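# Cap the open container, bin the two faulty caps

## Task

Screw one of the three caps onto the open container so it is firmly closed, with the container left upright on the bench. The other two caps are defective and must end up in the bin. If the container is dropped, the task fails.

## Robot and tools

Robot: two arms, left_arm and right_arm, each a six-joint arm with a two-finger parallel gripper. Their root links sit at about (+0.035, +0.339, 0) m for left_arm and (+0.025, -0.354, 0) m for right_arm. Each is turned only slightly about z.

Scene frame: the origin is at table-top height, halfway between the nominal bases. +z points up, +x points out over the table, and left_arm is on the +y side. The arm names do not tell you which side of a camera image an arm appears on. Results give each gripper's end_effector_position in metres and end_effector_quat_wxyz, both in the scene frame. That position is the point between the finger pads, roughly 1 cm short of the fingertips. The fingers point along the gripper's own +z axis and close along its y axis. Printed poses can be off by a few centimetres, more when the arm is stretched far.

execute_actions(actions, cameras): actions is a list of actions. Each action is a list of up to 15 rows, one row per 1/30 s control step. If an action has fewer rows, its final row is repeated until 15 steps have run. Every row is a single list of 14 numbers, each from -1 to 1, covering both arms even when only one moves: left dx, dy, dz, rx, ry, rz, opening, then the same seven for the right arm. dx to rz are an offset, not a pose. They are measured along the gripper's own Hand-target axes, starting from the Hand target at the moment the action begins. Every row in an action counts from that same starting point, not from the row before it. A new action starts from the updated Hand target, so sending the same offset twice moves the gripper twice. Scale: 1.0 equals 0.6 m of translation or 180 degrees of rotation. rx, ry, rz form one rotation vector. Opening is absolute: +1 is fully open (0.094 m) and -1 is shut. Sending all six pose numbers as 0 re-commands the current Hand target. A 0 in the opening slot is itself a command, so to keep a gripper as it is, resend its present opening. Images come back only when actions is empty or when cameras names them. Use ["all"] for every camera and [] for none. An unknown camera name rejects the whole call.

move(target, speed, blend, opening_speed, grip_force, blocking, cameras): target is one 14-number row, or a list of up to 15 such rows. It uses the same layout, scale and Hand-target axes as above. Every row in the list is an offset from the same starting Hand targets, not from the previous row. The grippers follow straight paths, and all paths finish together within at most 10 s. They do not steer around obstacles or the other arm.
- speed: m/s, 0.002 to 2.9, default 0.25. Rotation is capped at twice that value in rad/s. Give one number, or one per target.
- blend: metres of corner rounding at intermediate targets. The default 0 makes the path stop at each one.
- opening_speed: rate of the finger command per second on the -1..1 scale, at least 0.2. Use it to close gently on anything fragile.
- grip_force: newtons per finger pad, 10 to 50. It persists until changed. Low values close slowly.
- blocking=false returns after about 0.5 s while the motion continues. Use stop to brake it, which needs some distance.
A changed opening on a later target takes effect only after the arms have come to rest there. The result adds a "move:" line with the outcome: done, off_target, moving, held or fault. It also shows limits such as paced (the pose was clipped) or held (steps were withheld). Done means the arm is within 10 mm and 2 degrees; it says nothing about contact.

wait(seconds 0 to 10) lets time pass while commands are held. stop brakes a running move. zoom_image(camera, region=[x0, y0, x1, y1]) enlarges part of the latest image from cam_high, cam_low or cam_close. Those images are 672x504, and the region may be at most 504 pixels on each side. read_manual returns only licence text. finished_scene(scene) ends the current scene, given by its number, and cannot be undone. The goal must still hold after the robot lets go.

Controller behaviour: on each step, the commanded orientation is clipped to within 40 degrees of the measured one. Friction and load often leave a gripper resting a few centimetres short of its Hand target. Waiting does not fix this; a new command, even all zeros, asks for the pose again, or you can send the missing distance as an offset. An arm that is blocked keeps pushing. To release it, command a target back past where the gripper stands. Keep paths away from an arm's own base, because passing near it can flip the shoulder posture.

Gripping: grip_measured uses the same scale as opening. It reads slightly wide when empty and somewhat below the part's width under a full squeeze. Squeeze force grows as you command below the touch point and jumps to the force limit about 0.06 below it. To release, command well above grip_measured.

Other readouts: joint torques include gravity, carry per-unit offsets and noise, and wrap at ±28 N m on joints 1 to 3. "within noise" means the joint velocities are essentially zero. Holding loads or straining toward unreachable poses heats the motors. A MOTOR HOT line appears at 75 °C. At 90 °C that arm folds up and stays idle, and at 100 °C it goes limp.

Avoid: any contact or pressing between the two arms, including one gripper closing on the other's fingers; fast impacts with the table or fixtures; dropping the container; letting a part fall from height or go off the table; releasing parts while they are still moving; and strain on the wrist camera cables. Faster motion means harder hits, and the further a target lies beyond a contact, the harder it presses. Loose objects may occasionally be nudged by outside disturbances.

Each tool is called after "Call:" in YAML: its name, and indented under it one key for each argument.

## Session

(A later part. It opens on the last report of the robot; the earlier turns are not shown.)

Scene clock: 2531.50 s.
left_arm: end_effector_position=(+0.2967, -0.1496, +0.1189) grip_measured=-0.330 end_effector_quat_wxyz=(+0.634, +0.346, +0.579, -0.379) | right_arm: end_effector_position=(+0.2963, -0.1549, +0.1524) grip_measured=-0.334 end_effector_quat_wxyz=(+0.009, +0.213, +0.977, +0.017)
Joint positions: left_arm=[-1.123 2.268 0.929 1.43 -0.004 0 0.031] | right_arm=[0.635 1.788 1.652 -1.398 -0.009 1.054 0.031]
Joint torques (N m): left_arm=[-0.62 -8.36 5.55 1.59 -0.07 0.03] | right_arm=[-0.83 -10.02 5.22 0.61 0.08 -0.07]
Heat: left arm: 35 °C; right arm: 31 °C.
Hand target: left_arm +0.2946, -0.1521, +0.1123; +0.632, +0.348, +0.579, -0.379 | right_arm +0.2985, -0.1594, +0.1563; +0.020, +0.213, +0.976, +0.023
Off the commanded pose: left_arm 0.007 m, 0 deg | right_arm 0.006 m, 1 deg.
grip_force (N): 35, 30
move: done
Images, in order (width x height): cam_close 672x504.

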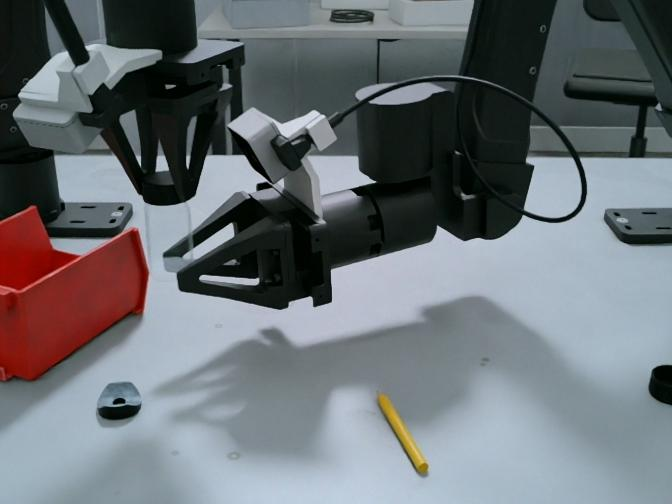

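Call:
move:
  target: [0,0,0,0,0,0,-0.45,0,0,0.004,0,0,0,-0.45]
  speed: 0.04
  cameras: ["cam_close"]

Call:
zoom_image:
  camera: "cam_close"
  region: [138, 180, 193, 221]

Scene clock: 2536.63 s.
left_arm: end_effector_position=(+0.2968, -0.1496, +0.1180) grip_measured=-0.330 end_effector_quat_wxyz=(+0.633, +0.347, +0.580, -0.379) | right_arm: end_effector_position=(+0.2965, -0.1547, +0.1512) grip_measured=-0.334 end_effector_quat_wxyz=(+0.010, +0.213, +0.977, +0.019)
Joint positions: left_arm=[-1.123 2.268 0.929 1.427 -0.004 0 0.031] | right_arm=[0.635 1.785 1.643 -1.388 -0.009 1.054 0.031]
Joint torques (N m): left_arm=[-0.65 -8.24 5.42 1.59 -0.04 0] | right_arm=[-0.83 -9.83 5.09 0.59 0.07 -0.06]
Heat: left arm: 35 °C; right arm: 31 °C.
Hand target: left_arm +0.2946, -0.1521, +0.1123; +0.632, +0.348, +0.579, -0.379 | right_arm +0.2986, -0.1593, +0.1539; +0.020, +0.213, +0.976, +0.023
Off the commanded pose: left_arm 0.007 m, 0 deg | right_arm 0.006 m, 1 deg.
grip_force (N): 35, 30
move: done
Images, in order (width x height): cam_close 672x504.

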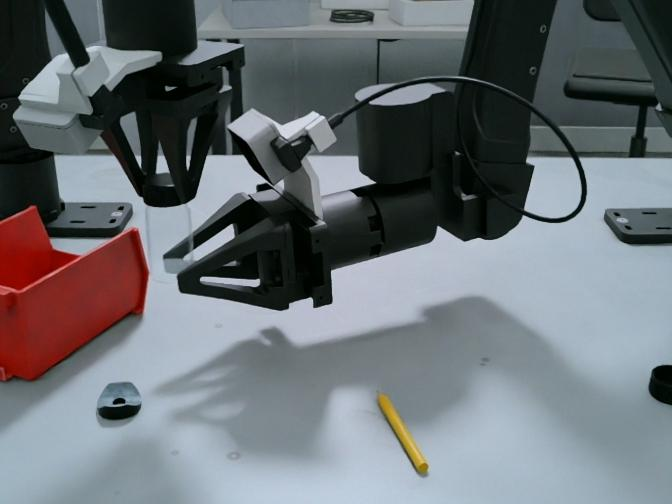

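Scaled by 9.164 from the camera's 672x504 image, which has a finer 960x720 frame.

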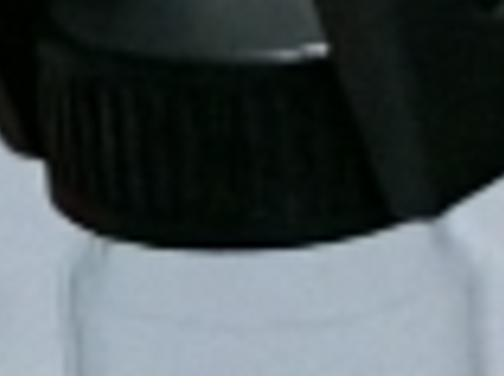

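Call:
move:
  target: [0,0,0,0,0,0,-0.45,0,0,0,0,0,-0.34,-0.45]
  speed: 0.25
  cameras: ["cam_close"]

Call:
zoom_image:
  camera: "cam_close"
  region: [138, 180, 193, 221]

Scene clock: 2545.10 s.
left_arm: end_effector_position=(+0.2968, -0.1496, +0.1179) grip_measured=-0.330 end_effector_quat_wxyz=(+0.633, +0.347, +0.580, -0.378) | right_arm: end_effector_position=(+0.2966, -0.1547, +0.1512) grip_measured=-0.334 end_effector_quat_wxyz=(+0.018, -0.313, +0.950, +0.011)
Joint positions: left_arm=[-1.123 2.268 0.929 1.427 -0.004 0 0.031] | right_arm=[0.635 1.785 1.643 -1.388 -0.009 -0.012 0.031]
Joint torques (N m): left_arm=[-0.61 -8.36 5.38 1.61 -0.06 -0.02] | right_arm=[-0.84 -9.81 5.14 0.59 0.08 -0.06]
Heat: left arm: 36 °C; right arm: 33 °C.
Hand target: left_arm +0.2946, -0.1521, +0.1123; +0.632, +0.348, +0.579, -0.379 | right_arm +0.2987, -0.1593, +0.1539; +0.029, -0.313, +0.949, +0.010
Off the commanded pose: left_arm 0.007 m, 0 deg | right_arm 0.006 m, 1 deg.
grip_force (N): 35, 30
move: done
Images, in order (width x height): cam_close 672x504.

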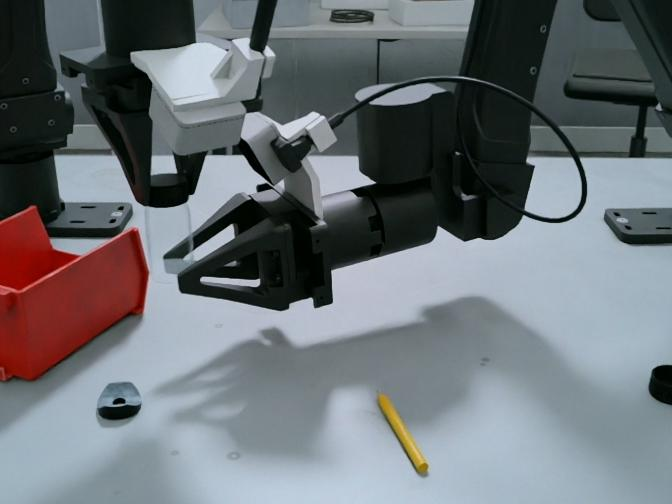

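Scaled by 9.164 from the camera's 672x504 image, which has a finer 960x720 frame.

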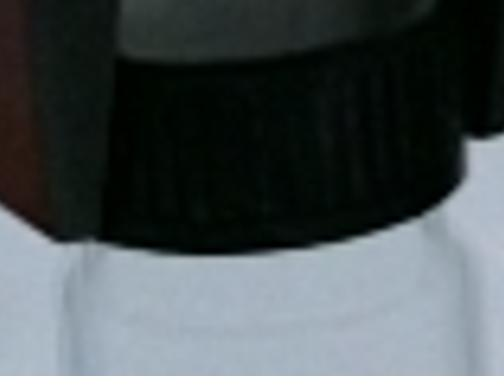

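Call:
move:
  target: [0,0,0,0,0,0,-0.45,0,0,0.002,0,0,0.63,-0.45]
  speed: 0.25
  cameras: ["cam_close"]

Call:
zoom_image:
  camera: "cam_close"
  region: [138, 180, 193, 221]

Scene clock: 2551.77 s.
left_arm: end_effector_position=(+0.2962, -0.1500, +0.1173) grip_measured=-0.330 end_effector_quat_wxyz=(+0.631, +0.348, +0.580, -0.379) | right_arm: end_effector_position=(+0.2983, -0.1539, +0.1507) grip_measured=-0.334 end_effector_quat_wxyz=(+0.002, +0.613, +0.790, +0.026)
Joint positions: left_arm=[-1.123 2.268 0.929 1.424 0 0 0.031] | right_arm=[0.633 1.783 1.639 -1.376 -0.01 1.943 0.031]
Joint torques (N m): left_arm=[-0.49 -8.28 5.55 1.64 -0.09 0.01] | right_arm=[-0.7 -9.76 5.05 0.55 0.07 0.16]
Heat: left arm: 36 °C; right arm: 34 °C.
Hand target: left_arm +0.2946, -0.1521, +0.1122; +0.632, +0.348, +0.579, -0.379 | right_arm +0.2987, -0.1592, +0.1529; +0.008, +0.621, +0.783, +0.030
Off the commanded pose: left_arm 0.006 m, 0 deg | right_arm 0.006 m, 2 deg.
grip_force (N): 35, 30
move: done
Images, in order (width x height): cam_close 672x504.

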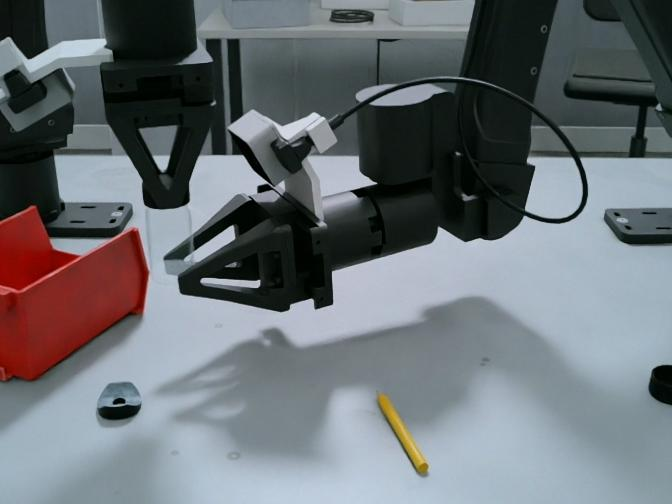

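Scaled by 9.164 from the camera's 672x504 image, which has a finer 960x720 frame.

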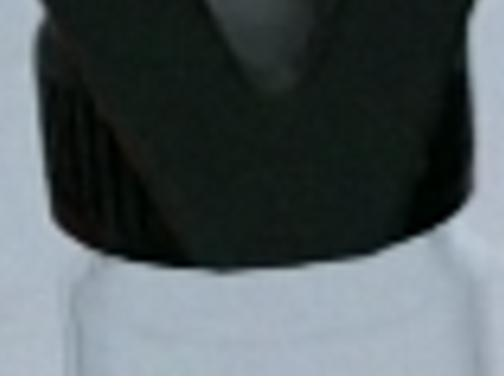

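Call:
move:
  target:
    - [0,0,0,0,0,0,-0.45,0,0,0,0,0,0,-0.12]
    - [0,0,0,0,0,0,-0.45,0,0,0,0,0,-0.63,-0.12]
  speed: [0.05,0.5]
  cameras: ["cam_close"]

Call:
zoom_image:
  camera: "cam_close"
  region: [138, 180, 193, 221]

Scene clock: 2564.83 s.
left_arm: end_effector_position=(+0.2961, -0.1499, +0.1186) grip_measured=-0.330 end_effector_quat_wxyz=(+0.633, +0.347, +0.578, -0.380) | right_arm: end_effector_position=(+0.2992, -0.1537, +0.1507) grip_measured=-0.122 end_effector_quat_wxyz=(+0.024, -0.312, +0.950, +0.012)
Joint positions: left_arm=[-1.123 2.268 0.929 1.429 0 0 0.031] | right_arm=[0.633 1.783 1.639 -1.373 -0.008 -0.013 0.041]
Joint torques (N m): left_arm=[-0.69 -8.39 5.55 1.57 -0.1 -0.02] | right_arm=[-0.7 -9.77 5.05 0.51 0.06 -0.11]
Heat: left arm: 36 °C; right arm: 34 °C.
Hand target: left_arm +0.2946, -0.1521, +0.1123; +0.632, +0.348, +0.579, -0.379 | right_arm +0.2987, -0.1591, +0.1529; +0.030, -0.313, +0.949, +0.010
Off the commanded pose: left_arm 0.007 m, 0 deg | right_arm 0.006 m, 1 deg.
grip_force (N): 35, 30
move: done
Images, in order (width x height): cam_close 672x504.

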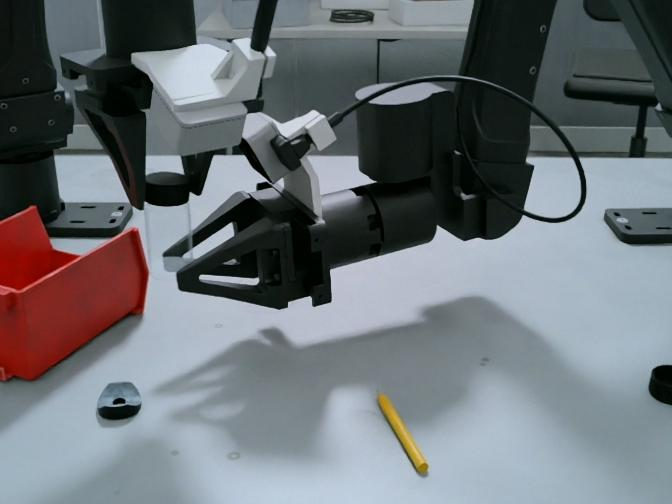

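Scaled by 9.164 from the camera's 672x504 image, which has a finer 960x720 frame.

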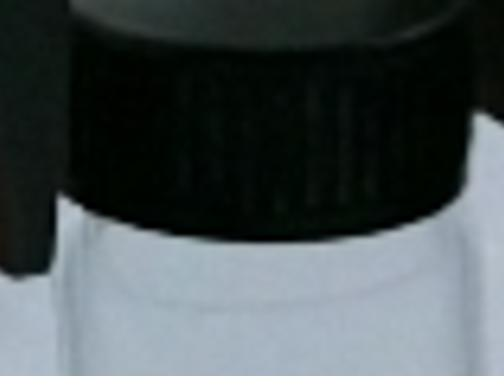

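Call:
move:
  target:
    - [0,0,0,0,0,0,-0.45,0,0,0.001,0,0,0,-0.45]
    - [0,0,0,0,0,0,-0.45,0,0,0.002,0,0,0.63,-0.45]
  speed: [0.05,0.35]
  cameras: ["cam_close"]

Call:
zoom_image:
  camera: "cam_close"
  region: [138, 180, 193, 221]

Scene clock: 2574.40 s.
left_arm: end_effector_position=(+0.2962, -0.1500, +0.1174) grip_measured=-0.330 end_effector_quat_wxyz=(+0.631, +0.348, +0.580, -0.379) | right_arm: end_effector_position=(+0.2990, -0.1553, +0.1490) grip_measured=-0.325 end_effector_quat_wxyz=(+0.003, +0.614, +0.789, +0.024)
Joint positions: left_arm=[-1.123 2.268 0.929 1.425 0 0 0.031] | right_arm=[0.63 1.783 1.633 -1.372 -0.008 1.942 0.032]
Joint torques (N m): left_arm=[-0.5 -8.2 5.45 1.59 -0.07 -0.02] | right_arm=[-0.5 -9.78 5.15 0.55 0.05 0.19]
Heat: left arm: 36 °C; right arm: 34 °C.
Hand target: left_arm +0.2946, -0.1521, +0.1122; +0.632, +0.348, +0.579, -0.379 | right_arm +0.2987, -0.1592, +0.1516; +0.008, +0.621, +0.783, +0.030
Off the commanded pose: left_arm 0.006 m, 0 deg | right_arm 0.005 m, 1 deg.
grip_force (N): 35, 30
move: done
Images, in order (width x height): cam_close 672x504.

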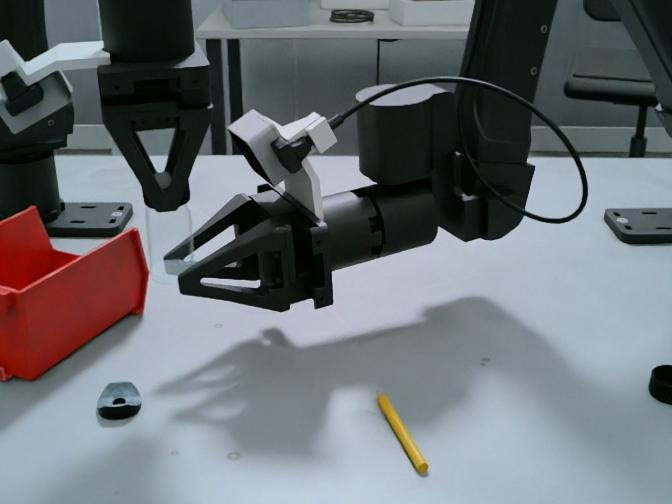

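Scaled by 9.164 from the camera's 672x504 image, which has a finer 960x720 frame.

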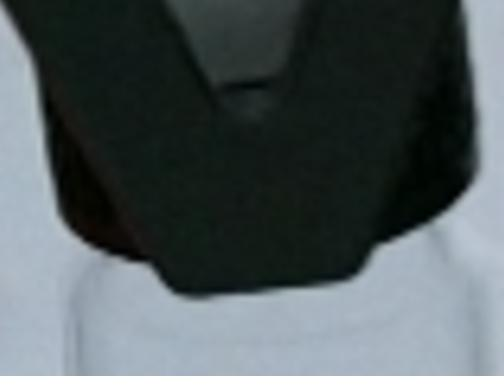

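Call:
move:
  target:
    - [0,0,0,0,0,0,-0.45,0,0,0,0,0,0,-0.12]
    - [0,0,0,0,0,0,-0.45,0,0,-0.003,0,0,-0.63,-0.12]
  speed: [0.05,0.5]
  cameras: ["cam_close"]

Call:
zoom_image:
  camera: "cam_close"
  region: [138, 180, 193, 221]

Scene clock: 2583.77 s.
left_arm: end_effector_position=(+0.2961, -0.1499, +0.1186) grip_measured=-0.330 end_effector_quat_wxyz=(+0.633, +0.347, +0.578, -0.380) | right_arm: end_effector_position=(+0.2997, -0.1549, +0.1491) grip_measured=-0.122 end_effector_quat_wxyz=(+0.024, -0.311, +0.950, +0.011)
Joint positions: left_arm=[-1.123 2.268 0.929 1.429 0 0 0.031] | right_arm=[0.63 1.783 1.633 -1.368 -0.008 -0.013 0.041]
Joint torques (N m): left_arm=[-0.72 -8.35 5.52 1.58 -0.11 -0.01] | right_arm=[-0.47 -9.74 5.79 0.44 0.05 -0.04]
Heat: left arm: 36 °C; right arm: 34 °C.
Hand target: left_arm +0.2946, -0.1521, +0.1123; +0.632, +0.348, +0.579, -0.379 | right_arm +0.2986, -0.1593, +0.1534; +0.029, -0.313, +0.949, +0.010
Off the commanded pose: left_arm 0.007 m, 0 deg | right_arm 0.006 m, 1 deg.
grip_force (N): 35, 30
move: done
Images, in order (width x height): cam_close 672x504.

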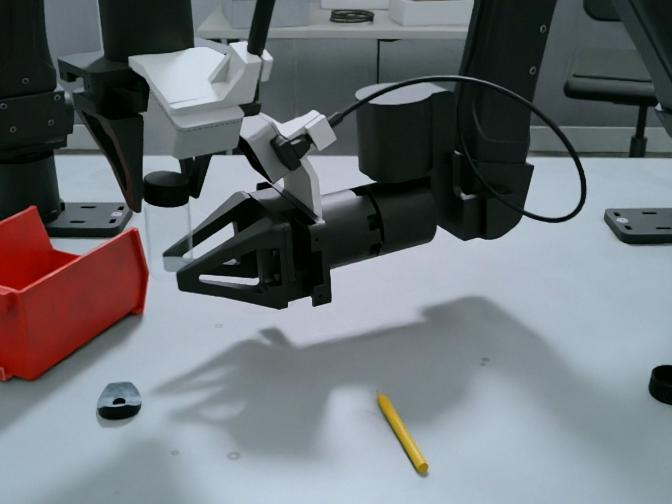

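Scaled by 9.164 from the camera's 672x504 image, which has a finer 960x720 frame.

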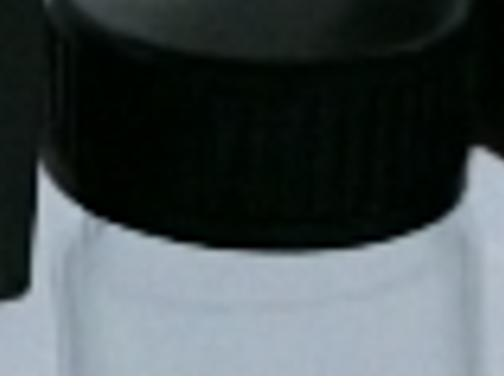

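Call:
move:
  target:
    - [0,0,0,0,0,0,-0.45,0,0,0,0,0,0,-0.45]
    - [0,0,0,0,0,0,-0.45,0,0,0.003,0,0,0.63,-0.45]
  speed: [0.05,0.35]
  cameras: ["cam_close"]

Call:
zoom_image:
  camera: "cam_close"
  region: [138, 180, 193, 221]

Scene clock: 2592.17 s.
left_arm: end_effector_position=(+0.2962, -0.1500, +0.1168) grip_measured=-0.330 end_effector_quat_wxyz=(+0.631, +0.349, +0.581, -0.379) | right_arm: end_effector_position=(+0.2997, -0.1549, +0.1491) grip_measured=-0.328 end_effector_quat_wxyz=(+0.004, +0.614, +0.789, +0.026)
Joint positions: left_arm=[-1.123 2.268 0.929 1.422 0 0 0.031] | right_arm=[0.63 1.783 1.633 -1.368 -0.008 1.942 0.032]
Joint torques (N m): left_arm=[-0.47 -8.31 5.55 1.65 -0.11 0.01] | right_arm=[-0.46 -9.8 5.18 0.52 0.05 0.15]
Heat: left arm: 36 °C; right arm: 34 °C.
Hand target: left_arm +0.2946, -0.1521, +0.1122; +0.632, +0.348, +0.579, -0.379 | right_arm +0.2987, -0.1593, +0.1516; +0.008, +0.621, +0.783, +0.030
Off the commanded pose: left_arm 0.005 m, 0 deg | right_arm 0.005 m, 1 deg.
grip_force (N): 35, 30
move: done
Images, in order (width x height): cam_close 672x504.

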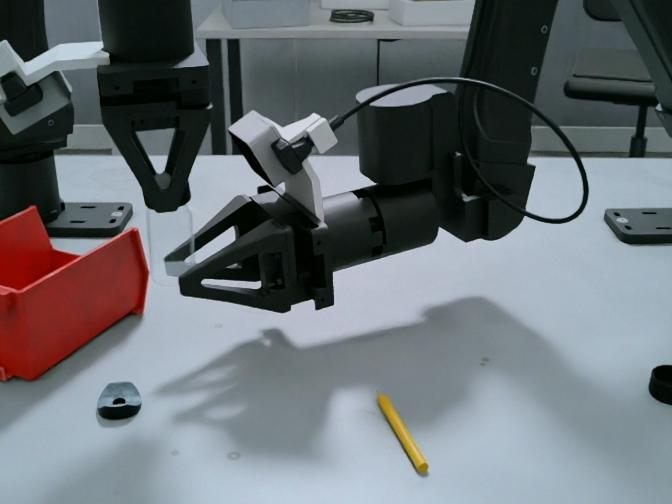

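Scaled by 9.164 from the camera's 672x504 image, which has a finer 960x720 frame.

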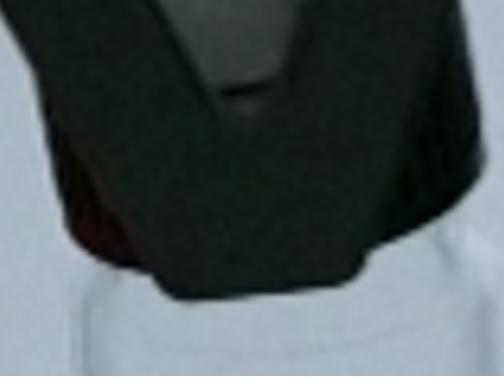

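Call:
move:
  target:
    - [0,0,0,0,0,0,-0.45,0,0,0,0,0,0,-0.12]
    - [0,0,0,0,0,0,-0.45,0,0,-0.003,0,0,-0.63,-0.12]
  speed: [0.05,0.5]
  cameras: ["cam_close"]

Call:
zoom_image:
  camera: "cam_close"
  region: [138, 180, 193, 221]

Scene clock: 2600.33 s.
left_arm: end_effector_position=(+0.2961, -0.1499, +0.1186) grip_measured=-0.330 end_effector_quat_wxyz=(+0.633, +0.347, +0.578, -0.380) | right_arm: end_effector_position=(+0.2999, -0.1549, +0.1491) grip_measured=-0.122 end_effector_quat_wxyz=(+0.024, -0.311, +0.950, +0.011)
Joint positions: left_arm=[-1.123 2.268 0.929 1.429 0 0 0.031] | right_arm=[0.63 1.783 1.633 -1.368 -0.007 -0.013 0.041]
Joint torques (N m): left_arm=[-0.59 -8.29 5.35 1.57 -0.1 0.01] | right_arm=[-0.5 -9.81 5.75 0.45 0.06 -0.08]
Heat: left arm: 36 °C; right arm: 34 °C.
Hand target: left_arm +0.2946, -0.1521, +0.1123; +0.632, +0.348, +0.579, -0.379 | right_arm +0.2987, -0.1593, +0.1534; +0.029, -0.313, +0.949, +0.010
Off the commanded pose: left_arm 0.007 m, 0 deg | right_arm 0.006 m, 1 deg.
grip_force (N): 35, 30
move: done
Images, in order (width x height): cam_close 672x504.

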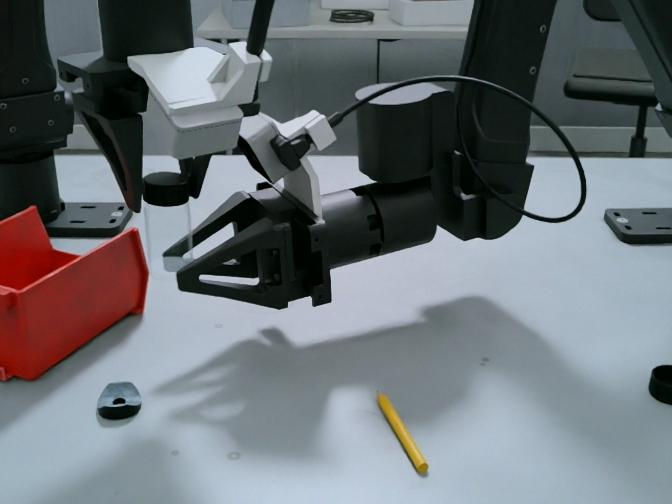

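Scaled by 9.164 from the camera's 672x504 image, which has a finer 960x720 frame.

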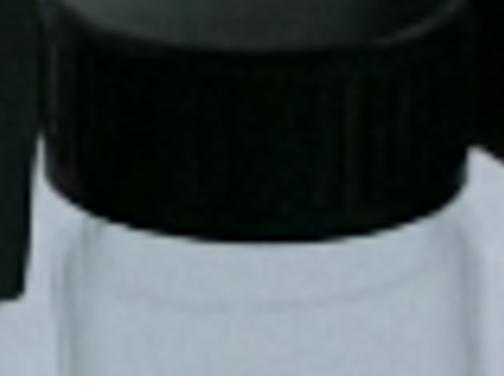

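Call:
move:
  target: [0,0,0,0,0,0,-0.45,0,0.0104,-0.024,0,0,0,-0.12]
  speed: 0.05
  cameras: ["cam_close"]

Call:
zoom_image:
  camera: "cam_close"
  region: [138, 180, 193, 221]

Scene clock: 2638.10 s.
left_arm: end_effector_position=(+0.2961, -0.1499, +0.1186) grip_measured=-0.330 end_effector_quat_wxyz=(+0.633, +0.347, +0.578, -0.380) | right_arm: end_effector_position=(+0.2938, -0.1573, +0.1553) grip_measured=-0.122 end_effector_quat_wxyz=(+0.013, -0.313, +0.950, +0.008)
Joint positions: left_arm=[-1.123 2.268 0.929 1.429 0 0 0.031] | right_arm=[0.634 1.783 1.659 -1.416 -0.007 -0.013 0.041]
Joint torques (N m): left_arm=[-0.49 -8.29 5.48 1.58 -0.1 -0.02] | right_arm=[0.62 -9.57 8.62 0.28 0.07 0.12]
Heat: left arm: 36 °C; right arm: 34 °C.
Hand target: left_arm +0.2946, -0.1521, +0.1123; +0.632, +0.348, +0.579, -0.379 | right_arm +0.2942, -0.1548, +0.1678; +0.029, -0.313, +0.949, +0.010
Off the commanded pose: left_arm 0.007 m, 0 deg | right_arm 0.013 m, 2 deg.
grip_force (N): 35, 30
move: off_target (right_arm)
Images, in order (width x height): cam_close 672x504.

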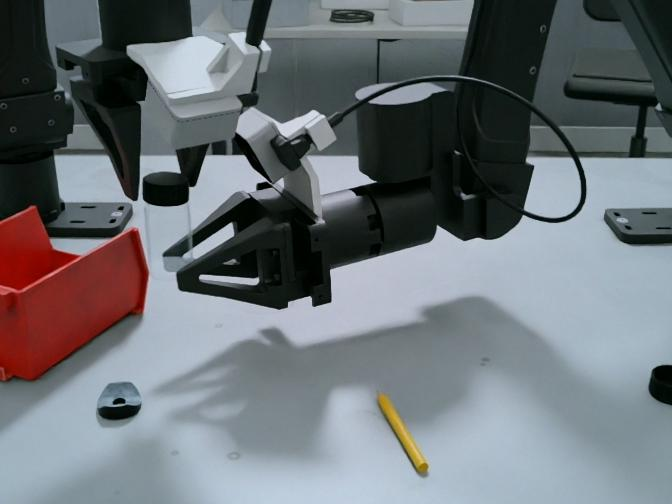

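Scaled by 9.164 from the camera's 672x504 image, which has a finer 960x720 frame.

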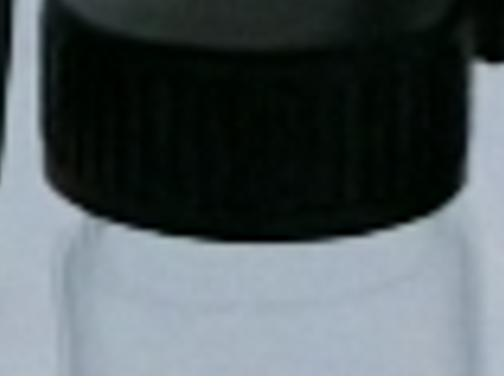

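Call:
move:
  target: [0,0,0,0,0,0,-0.45,-0.0127,0,0,0,-0.0105,0,-0.12]
  speed: 0.05
  cameras: ["cam_close"]

Call:
zoom_image:
  camera: "cam_close"
  region: [130, 165, 200, 217]

Scene clock: 2643.00 s.
left_arm: end_effector_position=(+0.2961, -0.1499, +0.1186) grip_measured=-0.330 end_effector_quat_wxyz=(+0.633, +0.347, +0.578, -0.380) | right_arm: end_effector_position=(+0.2948, -0.1567, +0.1554) grip_measured=-0.122 end_effector_quat_wxyz=(+0.015, -0.313, +0.950, +0.009)
Joint positions: left_arm=[-1.123 2.268 0.929 1.429 0 0 0.031] | right_arm=[0.634 1.783 1.659 -1.412 -0.007 -0.013 0.041]
Joint torques (N m): left_arm=[-0.54 -8.38 5.52 1.6 -0.07 -0.02] | right_arm=[0.65 -9.77 8.35 0.61 0.06 0.11]
Heat: left arm: 36 °C; right arm: 34 °C.
Hand target: left_arm +0.2946, -0.1521, +0.1123; +0.632, +0.348, +0.579, -0.379 | right_arm +0.3003, -0.1503, +0.1683; +0.045, -0.313, +0.949, +0.015
Off the commanded pose: left_arm 0.007 m, 0 deg | right_arm 0.015 m, 3 deg.
grip_force (N): 35, 30
move: off_target (right_arm)
Images, in order (width x height): cam_close 672x504.

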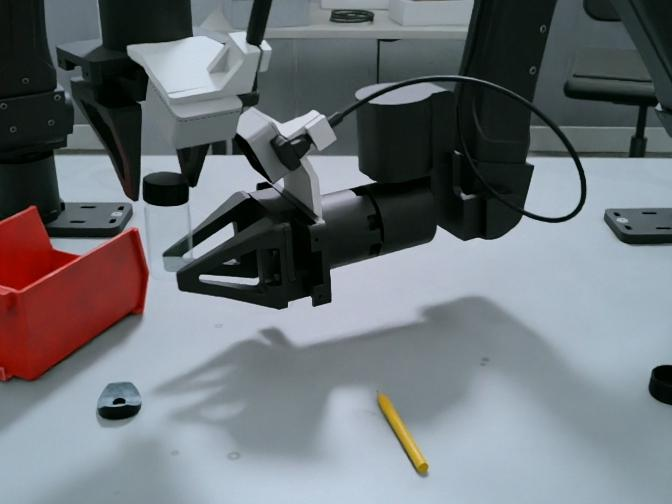

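Scaled by 7.200 from the camera's 672x504 image, which has a finer 960x720 frame.

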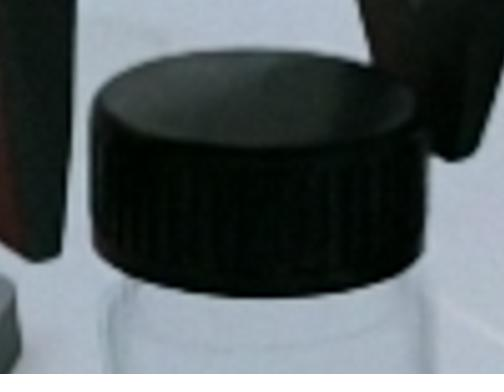

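Call:
move:
  target: [0,0,0,0,0,0,-0.45,-0.0028,0.0005,0,0,-0.0024,0,-0.12]
  speed: 0.05
  cameras: ["cam_close"]

Call:
zoom_image:
  camera: "cam_close"
  region: [130, 165, 200, 217]

Scene clock: 2659.13 s.
left_arm: end_effector_position=(+0.2961, -0.1499, +0.1186) grip_measured=-0.330 end_effector_quat_wxyz=(+0.633, +0.347, +0.578, -0.380) | right_arm: end_effector_position=(+0.2964, -0.1555, +0.1555) grip_measured=-0.122 end_effector_quat_wxyz=(+0.019, -0.313, +0.950, +0.010)
Joint positions: left_arm=[-1.123 2.268 0.929 1.429 0 0 0.031] | right_arm=[0.634 1.783 1.659 -1.404 -0.007 -0.012 0.041]
Joint torques (N m): left_arm=[-0.59 -8.32 5.53 1.54 -0.11 -0.02] | right_arm=[0.65 -9.87 8.31 0.62 0.07 0.12]
Heat: left arm: 36 °C; right arm: 34 °C.
Hand target: left_arm +0.2946, -0.1521, +0.1123; +0.632, +0.348, +0.579, -0.379 | right_arm +0.3015, -0.1490, +0.1684; +0.049, -0.313, +0.948, +0.016
Off the commanded pose: left_arm 0.007 m, 0 deg | right_arm 0.015 m, 3 deg.
grip_force (N): 35, 30
move: off_target (right_arm)
Images, in order (width x height): cam_close 672x504.

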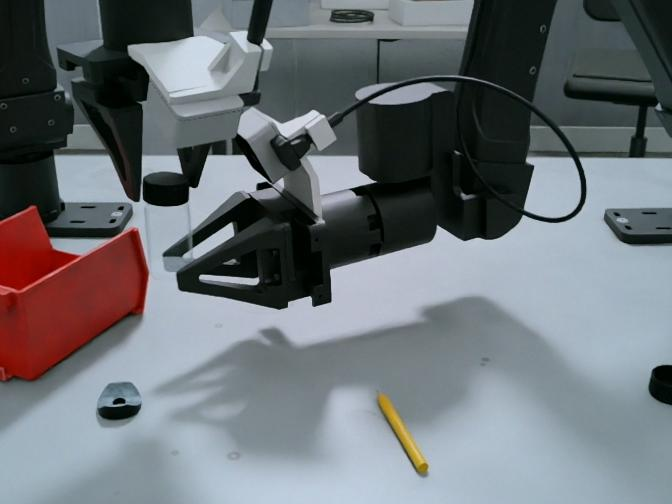

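Scaled by 7.200 from the camera's 672x504 image, which has a finer 960x720 frame.

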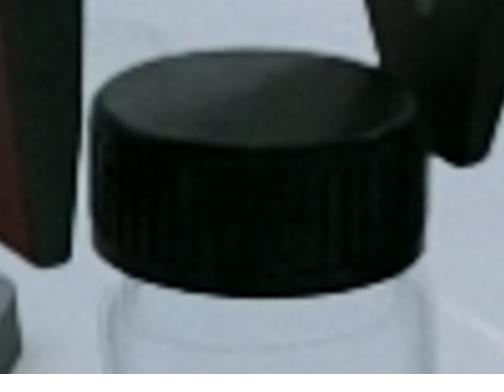

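Call:
move:
  target: [0,0,0,0,0,0,-0.45,0,0,0,0,0,0,-0.45]
  speed: 0.05

Call:
move:
  target: [-0.0089,0,0,0,-0.0068,0,-0.45,0,0,0,0,0,0,-0.45]
  speed: 0.05
  cameras: ["cam_close"]

Call:
zoom_image:
  camera: "cam_close"
  region: [130, 165, 200, 217]

Scene clock: 2670.27 s.
left_arm: end_effector_position=(+0.2961, -0.1499, +0.1186) grip_measured=-0.330 end_effector_quat_wxyz=(+0.633, +0.347, +0.578, -0.380) | right_arm: end_effector_position=(+0.2962, -0.1550, +0.1555) grip_measured=-0.334 end_effector_quat_wxyz=(+0.019, -0.314, +0.949, +0.010)
Joint positions: left_arm=[-1.123 2.268 0.929 1.429 0 0 0.031] | right_arm=[0.636 1.783 1.659 -1.403 -0.007 -0.012 0.031]
Joint torques (N m): left_arm=[-0.46 -8.4 5.38 1.57 -0.06 -0.01] | right_arm=[0.57 -9.87 8.25 0.62 0.05 0.11]
Heat: left arm: 36 °C; right arm: 34 °C.
Hand target: left_arm +0.2946, -0.1521, +0.1123; +0.632, +0.348, +0.579, -0.379 | right_arm +0.3015, -0.1490, +0.1684; +0.049, -0.313, +0.948, +0.016
Off the commanded pose: left_arm 0.007 m, 0 deg | right_arm 0.015 m, 3 deg.
grip_force (N): 35, 30
move: off_target (right_arm)

Scene clock: 2670.97 s.
left_arm: end_effector_position=(+0.2961, -0.1499, +0.1187) grip_measured=-0.330 end_effector_quat_wxyz=(+0.633, +0.347, +0.578, -0.380) | right_arm: end_effector_position=(+0.2962, -0.1550, +0.1555) grip_measured=-0.334 end_effector_quat_wxyz=(+0.019, -0.313, +0.949, +0.010)
Joint positions: left_arm=[-1.123 2.268 0.929 1.43 0 0 0.031] | right_arm=[0.636 1.783 1.659 -1.403 -0.007 -0.012 0.031]
Joint torques (N m): left_arm=[-0.61 -8.44 5.42 1.77 -0.11 -0.02] | right_arm=[0.59 -9.85 8.29 0.62 0.05 0.13]
Heat: left arm: 36 °C; right arm: 34 °C.
Hand target: left_arm +0.2944, -0.1517, +0.1175; +0.638, +0.344, +0.572, -0.383 | right_arm +0.3015, -0.1490, +0.1684; +0.049, -0.313, +0.948, +0.016
Off the commanded pose: left_arm 0.003 m, 1 deg | right_arm 0.015 m, 3 deg.
grip_force (N): 35, 30
move: off_target (right_arm)
Images, in order (width x height): cam_close 672x504.

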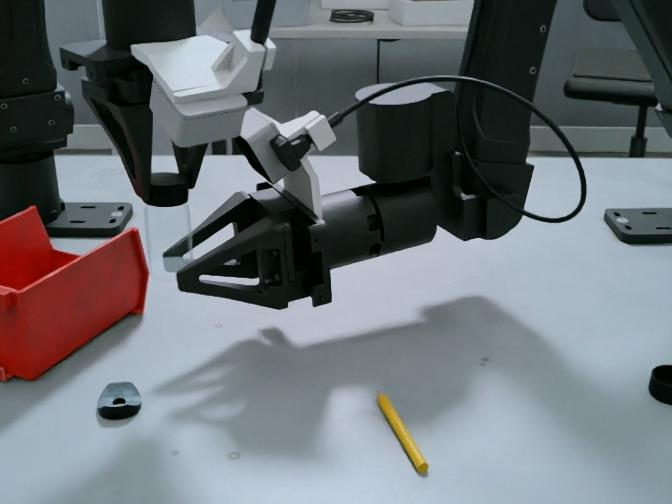

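Scaled by 7.200 from the camera's 672x504 image, which has a finer 960x720 frame.

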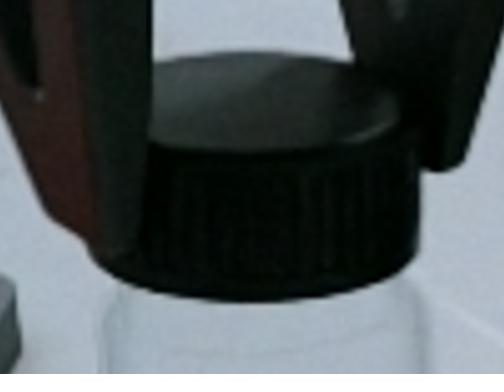

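Call:
move:
  target: [0,0,0,0,0,0,-0.45,0,0,0,0,0,0.63,-0.45]
  speed: 0.25
  cameras: ["cam_close"]

Call:
zoom_image:
  camera: "cam_close"
  region: [130, 165, 200, 217]

Scene clock: 2684.60 s.
left_arm: end_effector_position=(+0.2956, -0.1502, +0.1184) grip_measured=-0.330 end_effector_quat_wxyz=(+0.632, +0.349, +0.578, -0.381) | right_arm: end_effector_position=(+0.2979, -0.1539, +0.1565) grip_measured=-0.335 end_effector_quat_wxyz=(+0.004, +0.619, +0.785, +0.027)
Joint positions: left_arm=[-1.123 2.268 0.929 1.429 0.003 0 0.031] | right_arm=[0.636 1.78 1.659 -1.395 -0.006 1.962 0.031]
Joint torques (N m): left_arm=[-0.61 -8.25 5.46 1.77 -0.11 0] | right_arm=[0.59 -9.61 8.27 0.56 0.03 0.19]
Heat: left arm: 36 °C; right arm: 34 °C.
Hand target: left_arm +0.2944, -0.1517, +0.1176; +0.638, +0.344, +0.572, -0.383 | right_arm +0.3014, -0.1490, +0.1684; +0.013, +0.621, +0.782, +0.049
Off the commanded pose: left_arm 0.002 m, 1 deg | right_arm 0.013 m, 3 deg.
grip_force (N): 35, 30
move: off_target (right_arm)
Images, in order (width x height): cam_close 672x504.

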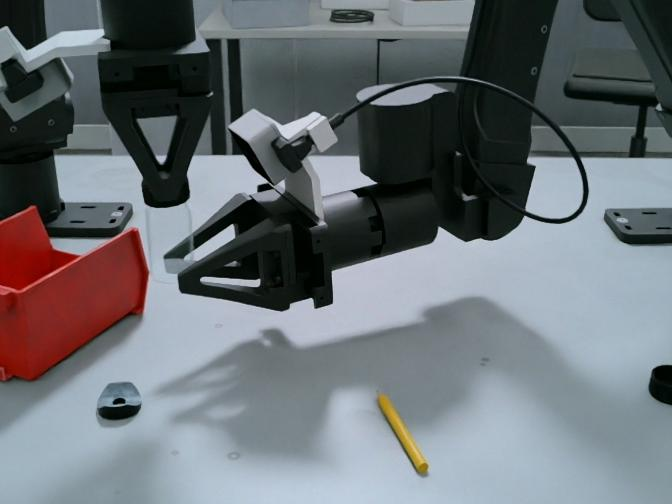

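Scaled by 7.200 from the camera's 672x504 image, which has a finer 960x720 frame.

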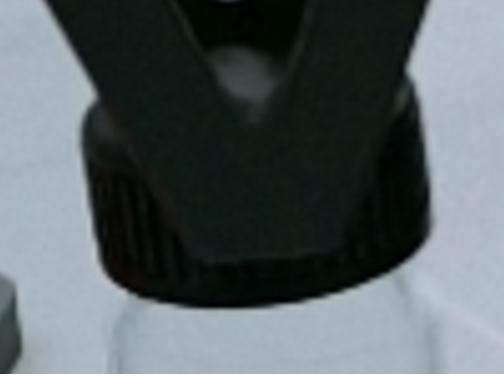

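Call:
move:
  target:
    - [0,0,0,0,0,0,-0.45,0,0,0,0,0,0,-0.12]
    - [0,0,0,0,0,0,-0.45,0,0,0,0,0,-0.35,-0.12]
  speed: [0.05,0.5]
  cameras: ["cam_close"]

Call:
zoom_image:
  camera: "cam_close"
  region: [130, 165, 200, 217]

Scene clock: 2695.73 s.
left_arm: end_effector_position=(+0.2953, -0.1497, +0.1237) grip_measured=-0.330 end_effector_quat_wxyz=(+0.638, +0.345, +0.571, -0.385) | right_arm: end_effector_position=(+0.2978, -0.1521, +0.1566) grip_measured=-0.122 end_effector_quat_wxyz=(+0.019, +0.127, +0.991, +0.022)
Joint positions: left_arm=[-1.123 2.268 0.929 1.45 0.003 0 0.031] | right_arm=[0.64 1.78 1.659 -1.391 -0.006 0.886 0.041]
Joint torques (N m): left_arm=[-0.55 -8.39 5.35 1.54 -0.17 0.01] | right_arm=[0.28 -9.59 8.32 0.52 0.06 -0.06]
Heat: left arm: 37 °C; right arm: 34 °C.
Hand target: left_arm +0.2944, -0.1517, +0.1175; +0.638, +0.344, +0.573, -0.383 | right_arm +0.3014, -0.1489, +0.1684; +0.037, +0.120, +0.991, +0.035
Off the commanded pose: left_arm 0.006 m, 0 deg | right_arm 0.013 m, 3 deg.
grip_force (N): 35, 30
move: off_target (right_arm)
Images, in order (width x height): cam_close 672x504.

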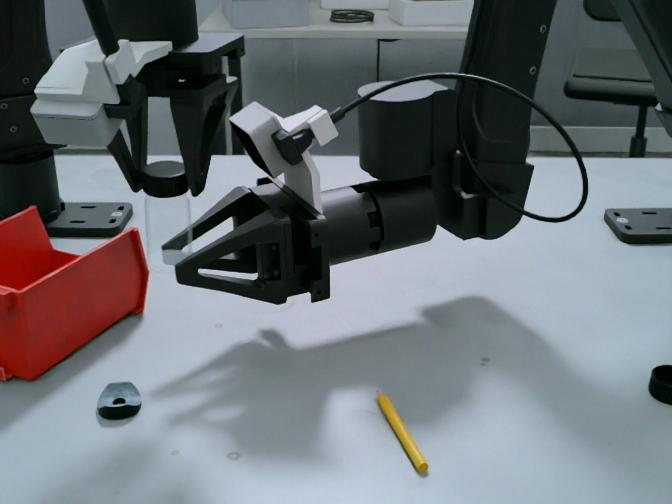

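Scaled by 7.200 from the camera's 672x504 image, which has a finer 960x720 frame.

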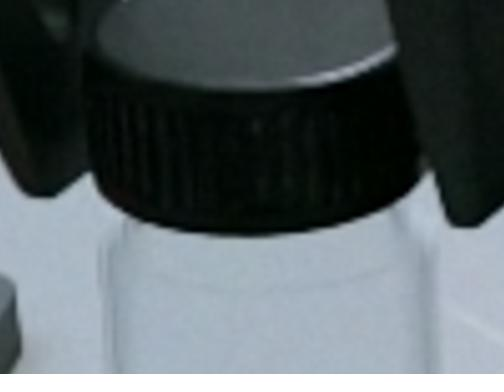

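Call:
move:
  target: [0,0,0,0,0,0,-0.45,0,0,0,0,0,0,-0.45]
  speed: 0.05
  cameras: ["cam_close"]

Call:
zoom_image:
  camera: "cam_close"
  region: [130, 165, 200, 217]

Scene clock: 2704.27 s.
left_arm: end_effector_position=(+0.2954, -0.1496, +0.1241) grip_measured=-0.330 end_effector_quat_wxyz=(+0.638, +0.344, +0.571, -0.385) | right_arm: end_effector_position=(+0.2978, -0.1521, +0.1566) grip_measured=-0.325 end_effector_quat_wxyz=(+0.019, +0.127, +0.991, +0.022)
Joint positions: left_arm=[-1.123 2.268 0.929 1.451 0.002 0 0.031] | right_arm=[0.64 1.78 1.659 -1.391 -0.006 0.885 0.032]
Joint torques (N m): left_arm=[-0.61 -8.36 5.38 1.58 -0.13 -0.03] | right_arm=[0.27 -9.59 8.28 0.52 0.05 -0.07]
Heat: left arm: 37 °C; right arm: 34 °C.
Hand target: left_arm +0.2944, -0.1517, +0.1176; +0.638, +0.344, +0.572, -0.383 | right_arm +0.3014, -0.1489, +0.1684; +0.037, +0.120, +0.991, +0.035
Off the commanded pose: left_arm 0.007 m, 0 deg | right_arm 0.013 m, 3 deg.
grip_force (N): 35, 30
move: off_target (right_arm)
Images, in order (width x height): cam_close 672x504.

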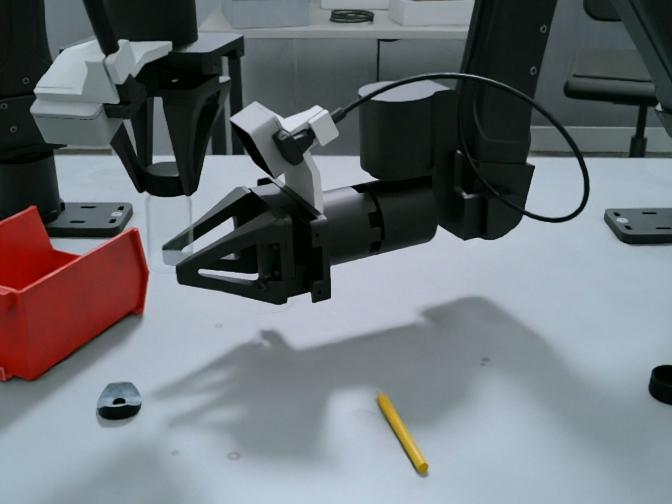

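Scaled by 7.200 from the camera's 672x504 image, which has a finer 960x720 frame.

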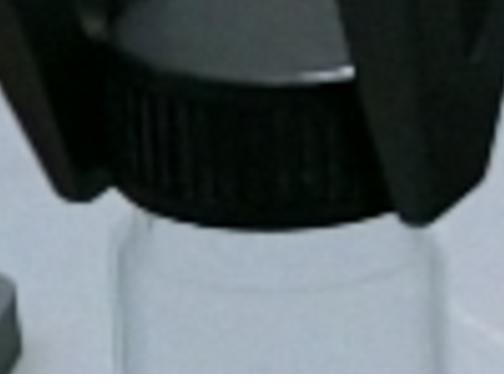

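Call:
move:
  target:
    - [-0.0083,0,0,0,-0.0064,0,-0.45,0,0,0,0,0,0,-0.45]
    - [-0.0083,0,0,0,-0.0064,0,-0.45,0,0,0,0,0,-0.32,-0.45]
  speed: [0.05,0.3]
  cameras: ["cam_close"]

Call:
zoom_image:
  camera: "cam_close"
  region: [130, 165, 200, 217]

Scene clock: 2712.07 s.
left_arm: end_effector_position=(+0.2954, -0.1495, +0.1252) grip_measured=-0.330 end_effector_quat_wxyz=(+0.640, +0.343, +0.570, -0.385) | right_arm: end_effector_position=(+0.2978, -0.1521, +0.1566) grip_measured=-0.326 end_effector_quat_wxyz=(+0.027, -0.365, +0.930, +0.011)
Joint positions: left_arm=[-1.123 2.268 0.929 1.456 0.002 0 0.031] | right_arm=[0.64 1.78 1.659 -1.391 -0.006 -0.117 0.032]
Joint torques (N m): left_arm=[-0.66 -8.38 5.53 1.73 -0.11 0] | right_arm=[0.27 -9.57 8.28 0.52 0.05 -0.1]
Heat: left arm: 36 °C; right arm: 34 °C.
Hand target: left_arm +0.2941, -0.1512, +0.1225; +0.644, +0.340, +0.566, -0.386 | right_arm +0.3014, -0.1489, +0.1684; +0.049, -0.372, +0.927, +0.013
Off the commanded pose: left_arm 0.004 m, 1 deg | right_arm 0.013 m, 3 deg.
grip_force (N): 35, 30
move: off_target (right_arm)
Images, in order (width x height): cam_close 672x504.

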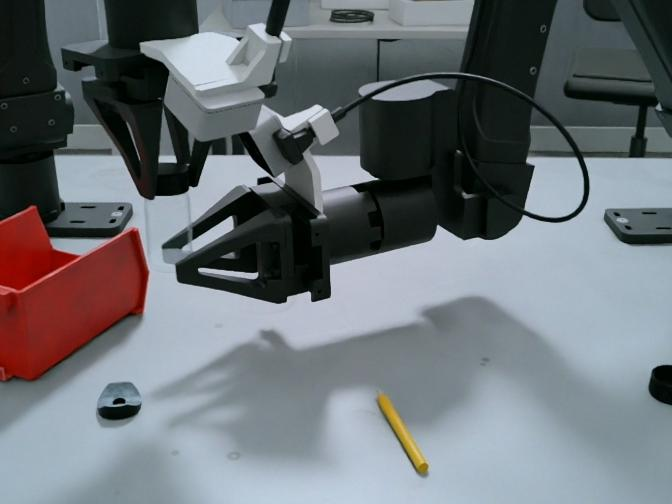

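Scaled by 7.200 from the camera's 672x504 image, which has a finer 960x720 frame.

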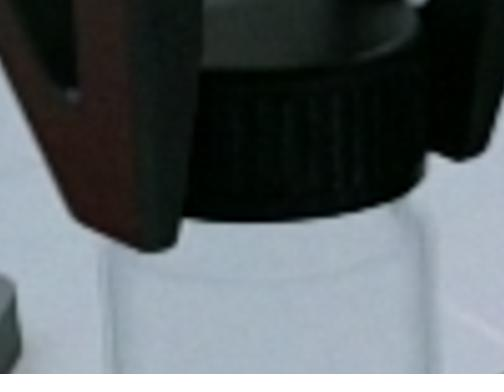

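Call:
move:
  target: [0,0,0,0,0,0,-0.45,0,0,0,0,0,0.66,-0.45]
  speed: 0.25
  cameras: ["cam_close"]

Call:
zoom_image:
  camera: "cam_close"
  region: [130, 165, 200, 217]

Scene clock: 2719.70 s.
left_arm: end_effector_position=(+0.2958, -0.1494, +0.1248) grip_measured=-0.330 end_effector_quat_wxyz=(+0.640, +0.343, +0.571, -0.385) | right_arm: end_effector_position=(+0.2980, -0.1524, +0.1566) grip_measured=-0.326 end_effector_quat_wxyz=(+0.006, +0.605, +0.796, +0.029)
Joint positions: left_arm=[-1.123 2.268 0.929 1.454 0 0 0.031] | right_arm=[0.64 1.78 1.659 -1.391 -0.005 1.93 0.032]
Joint torques (N m): left_arm=[-0.58 -8.23 5.71 1.69 -0.12 0.01] | right_arm=[0.28 -9.57 8.32 0.52 0.04 0.13]
Heat: left arm: 36 °C; right arm: 34 °C.
Hand target: left_arm +0.2941, -0.1512, +0.1225; +0.644, +0.340, +0.566, -0.386 | right_arm +0.3015, -0.1490, +0.1684; +0.014, +0.608, +0.792, +0.049
Off the commanded pose: left_arm 0.003 m, 1 deg | right_arm 0.013 m, 3 deg.
grip_force (N): 35, 30
move: off_target (right_arm)
Images, in order (width x height): cam_close 672x504.

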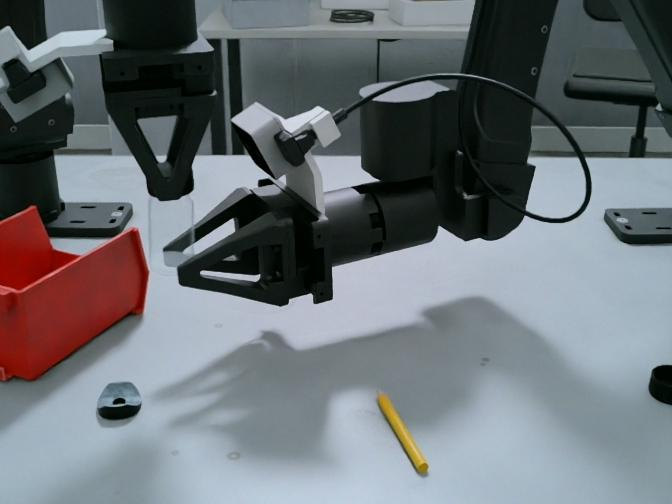

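Scaled by 7.200 from the camera's 672x504 image, which has a finer 960x720 frame.

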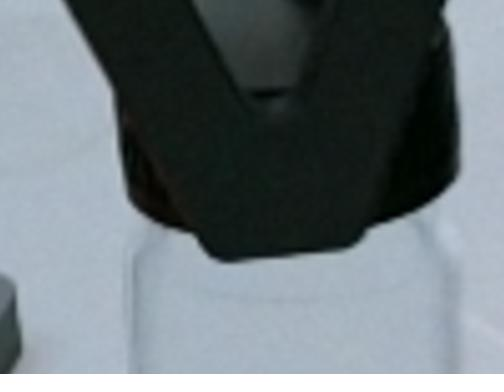

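Call:
move:
  target:
    - [0,0,0,0,0,0,-0.45,0,0,0,0,0,0,-0.15]
    - [0,0,0,0,0,0,-0.45,0,0,0,0,0,-0.34,-0.15]
  speed: [0.05,0.5]
  cameras: ["cam_close"]

Call:
zoom_image:
  camera: "cam_close"
  region: [130, 165, 200, 217]

Scene clock: 2726.40 s.
left_arm: end_effector_position=(+0.2956, -0.1490, +0.1286) grip_measured=-0.330 end_effector_quat_wxyz=(+0.644, +0.340, +0.565, -0.387) | right_arm: end_effector_position=(+0.2980, -0.1521, +0.1566) grip_measured=-0.152 end_effector_quat_wxyz=(+0.020, +0.127, +0.991, +0.022)
Joint positions: left_arm=[-1.123 2.268 0.929 1.47 0 0 0.031] | right_arm=[0.64 1.78 1.659 -1.39 -0.006 0.886 0.04]
Joint torques (N m): left_arm=[-0.72 -8.2 5.5 1.57 -0.09 0.03] | right_arm=[0.27 -9.58 8.32 0.52 0.03 -0.04]
Heat: left arm: 36 °C; right arm: 34 °C.
Hand target: left_arm +0.2941, -0.1512, +0.1225; +0.644, +0.340, +0.566, -0.386 | right_arm +0.3015, -0.1489, +0.1684; +0.037, +0.120, +0.991, +0.035
Off the commanded pose: left_arm 0.007 m, 0 deg | right_arm 0.013 m, 3 deg.
grip_force (N): 35, 30
move: off_target (right_arm)
Images, in order (width x height): cam_close 672x504.

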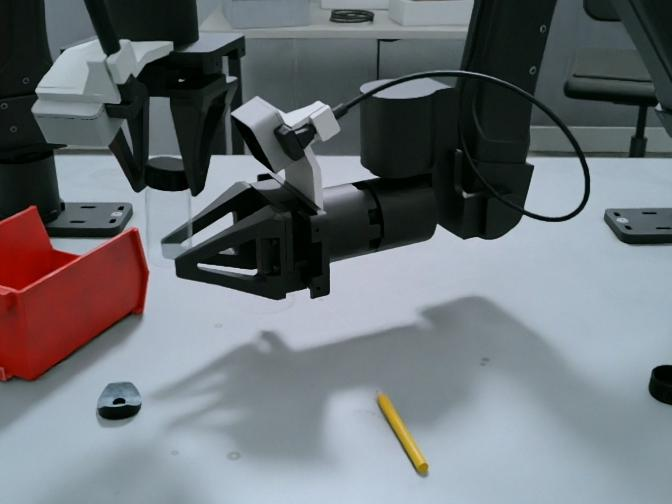

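Scaled by 7.200 from the camera's 672x504 image, which has a finer 960x720 frame.

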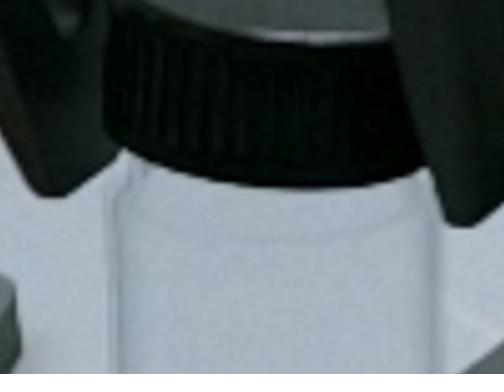

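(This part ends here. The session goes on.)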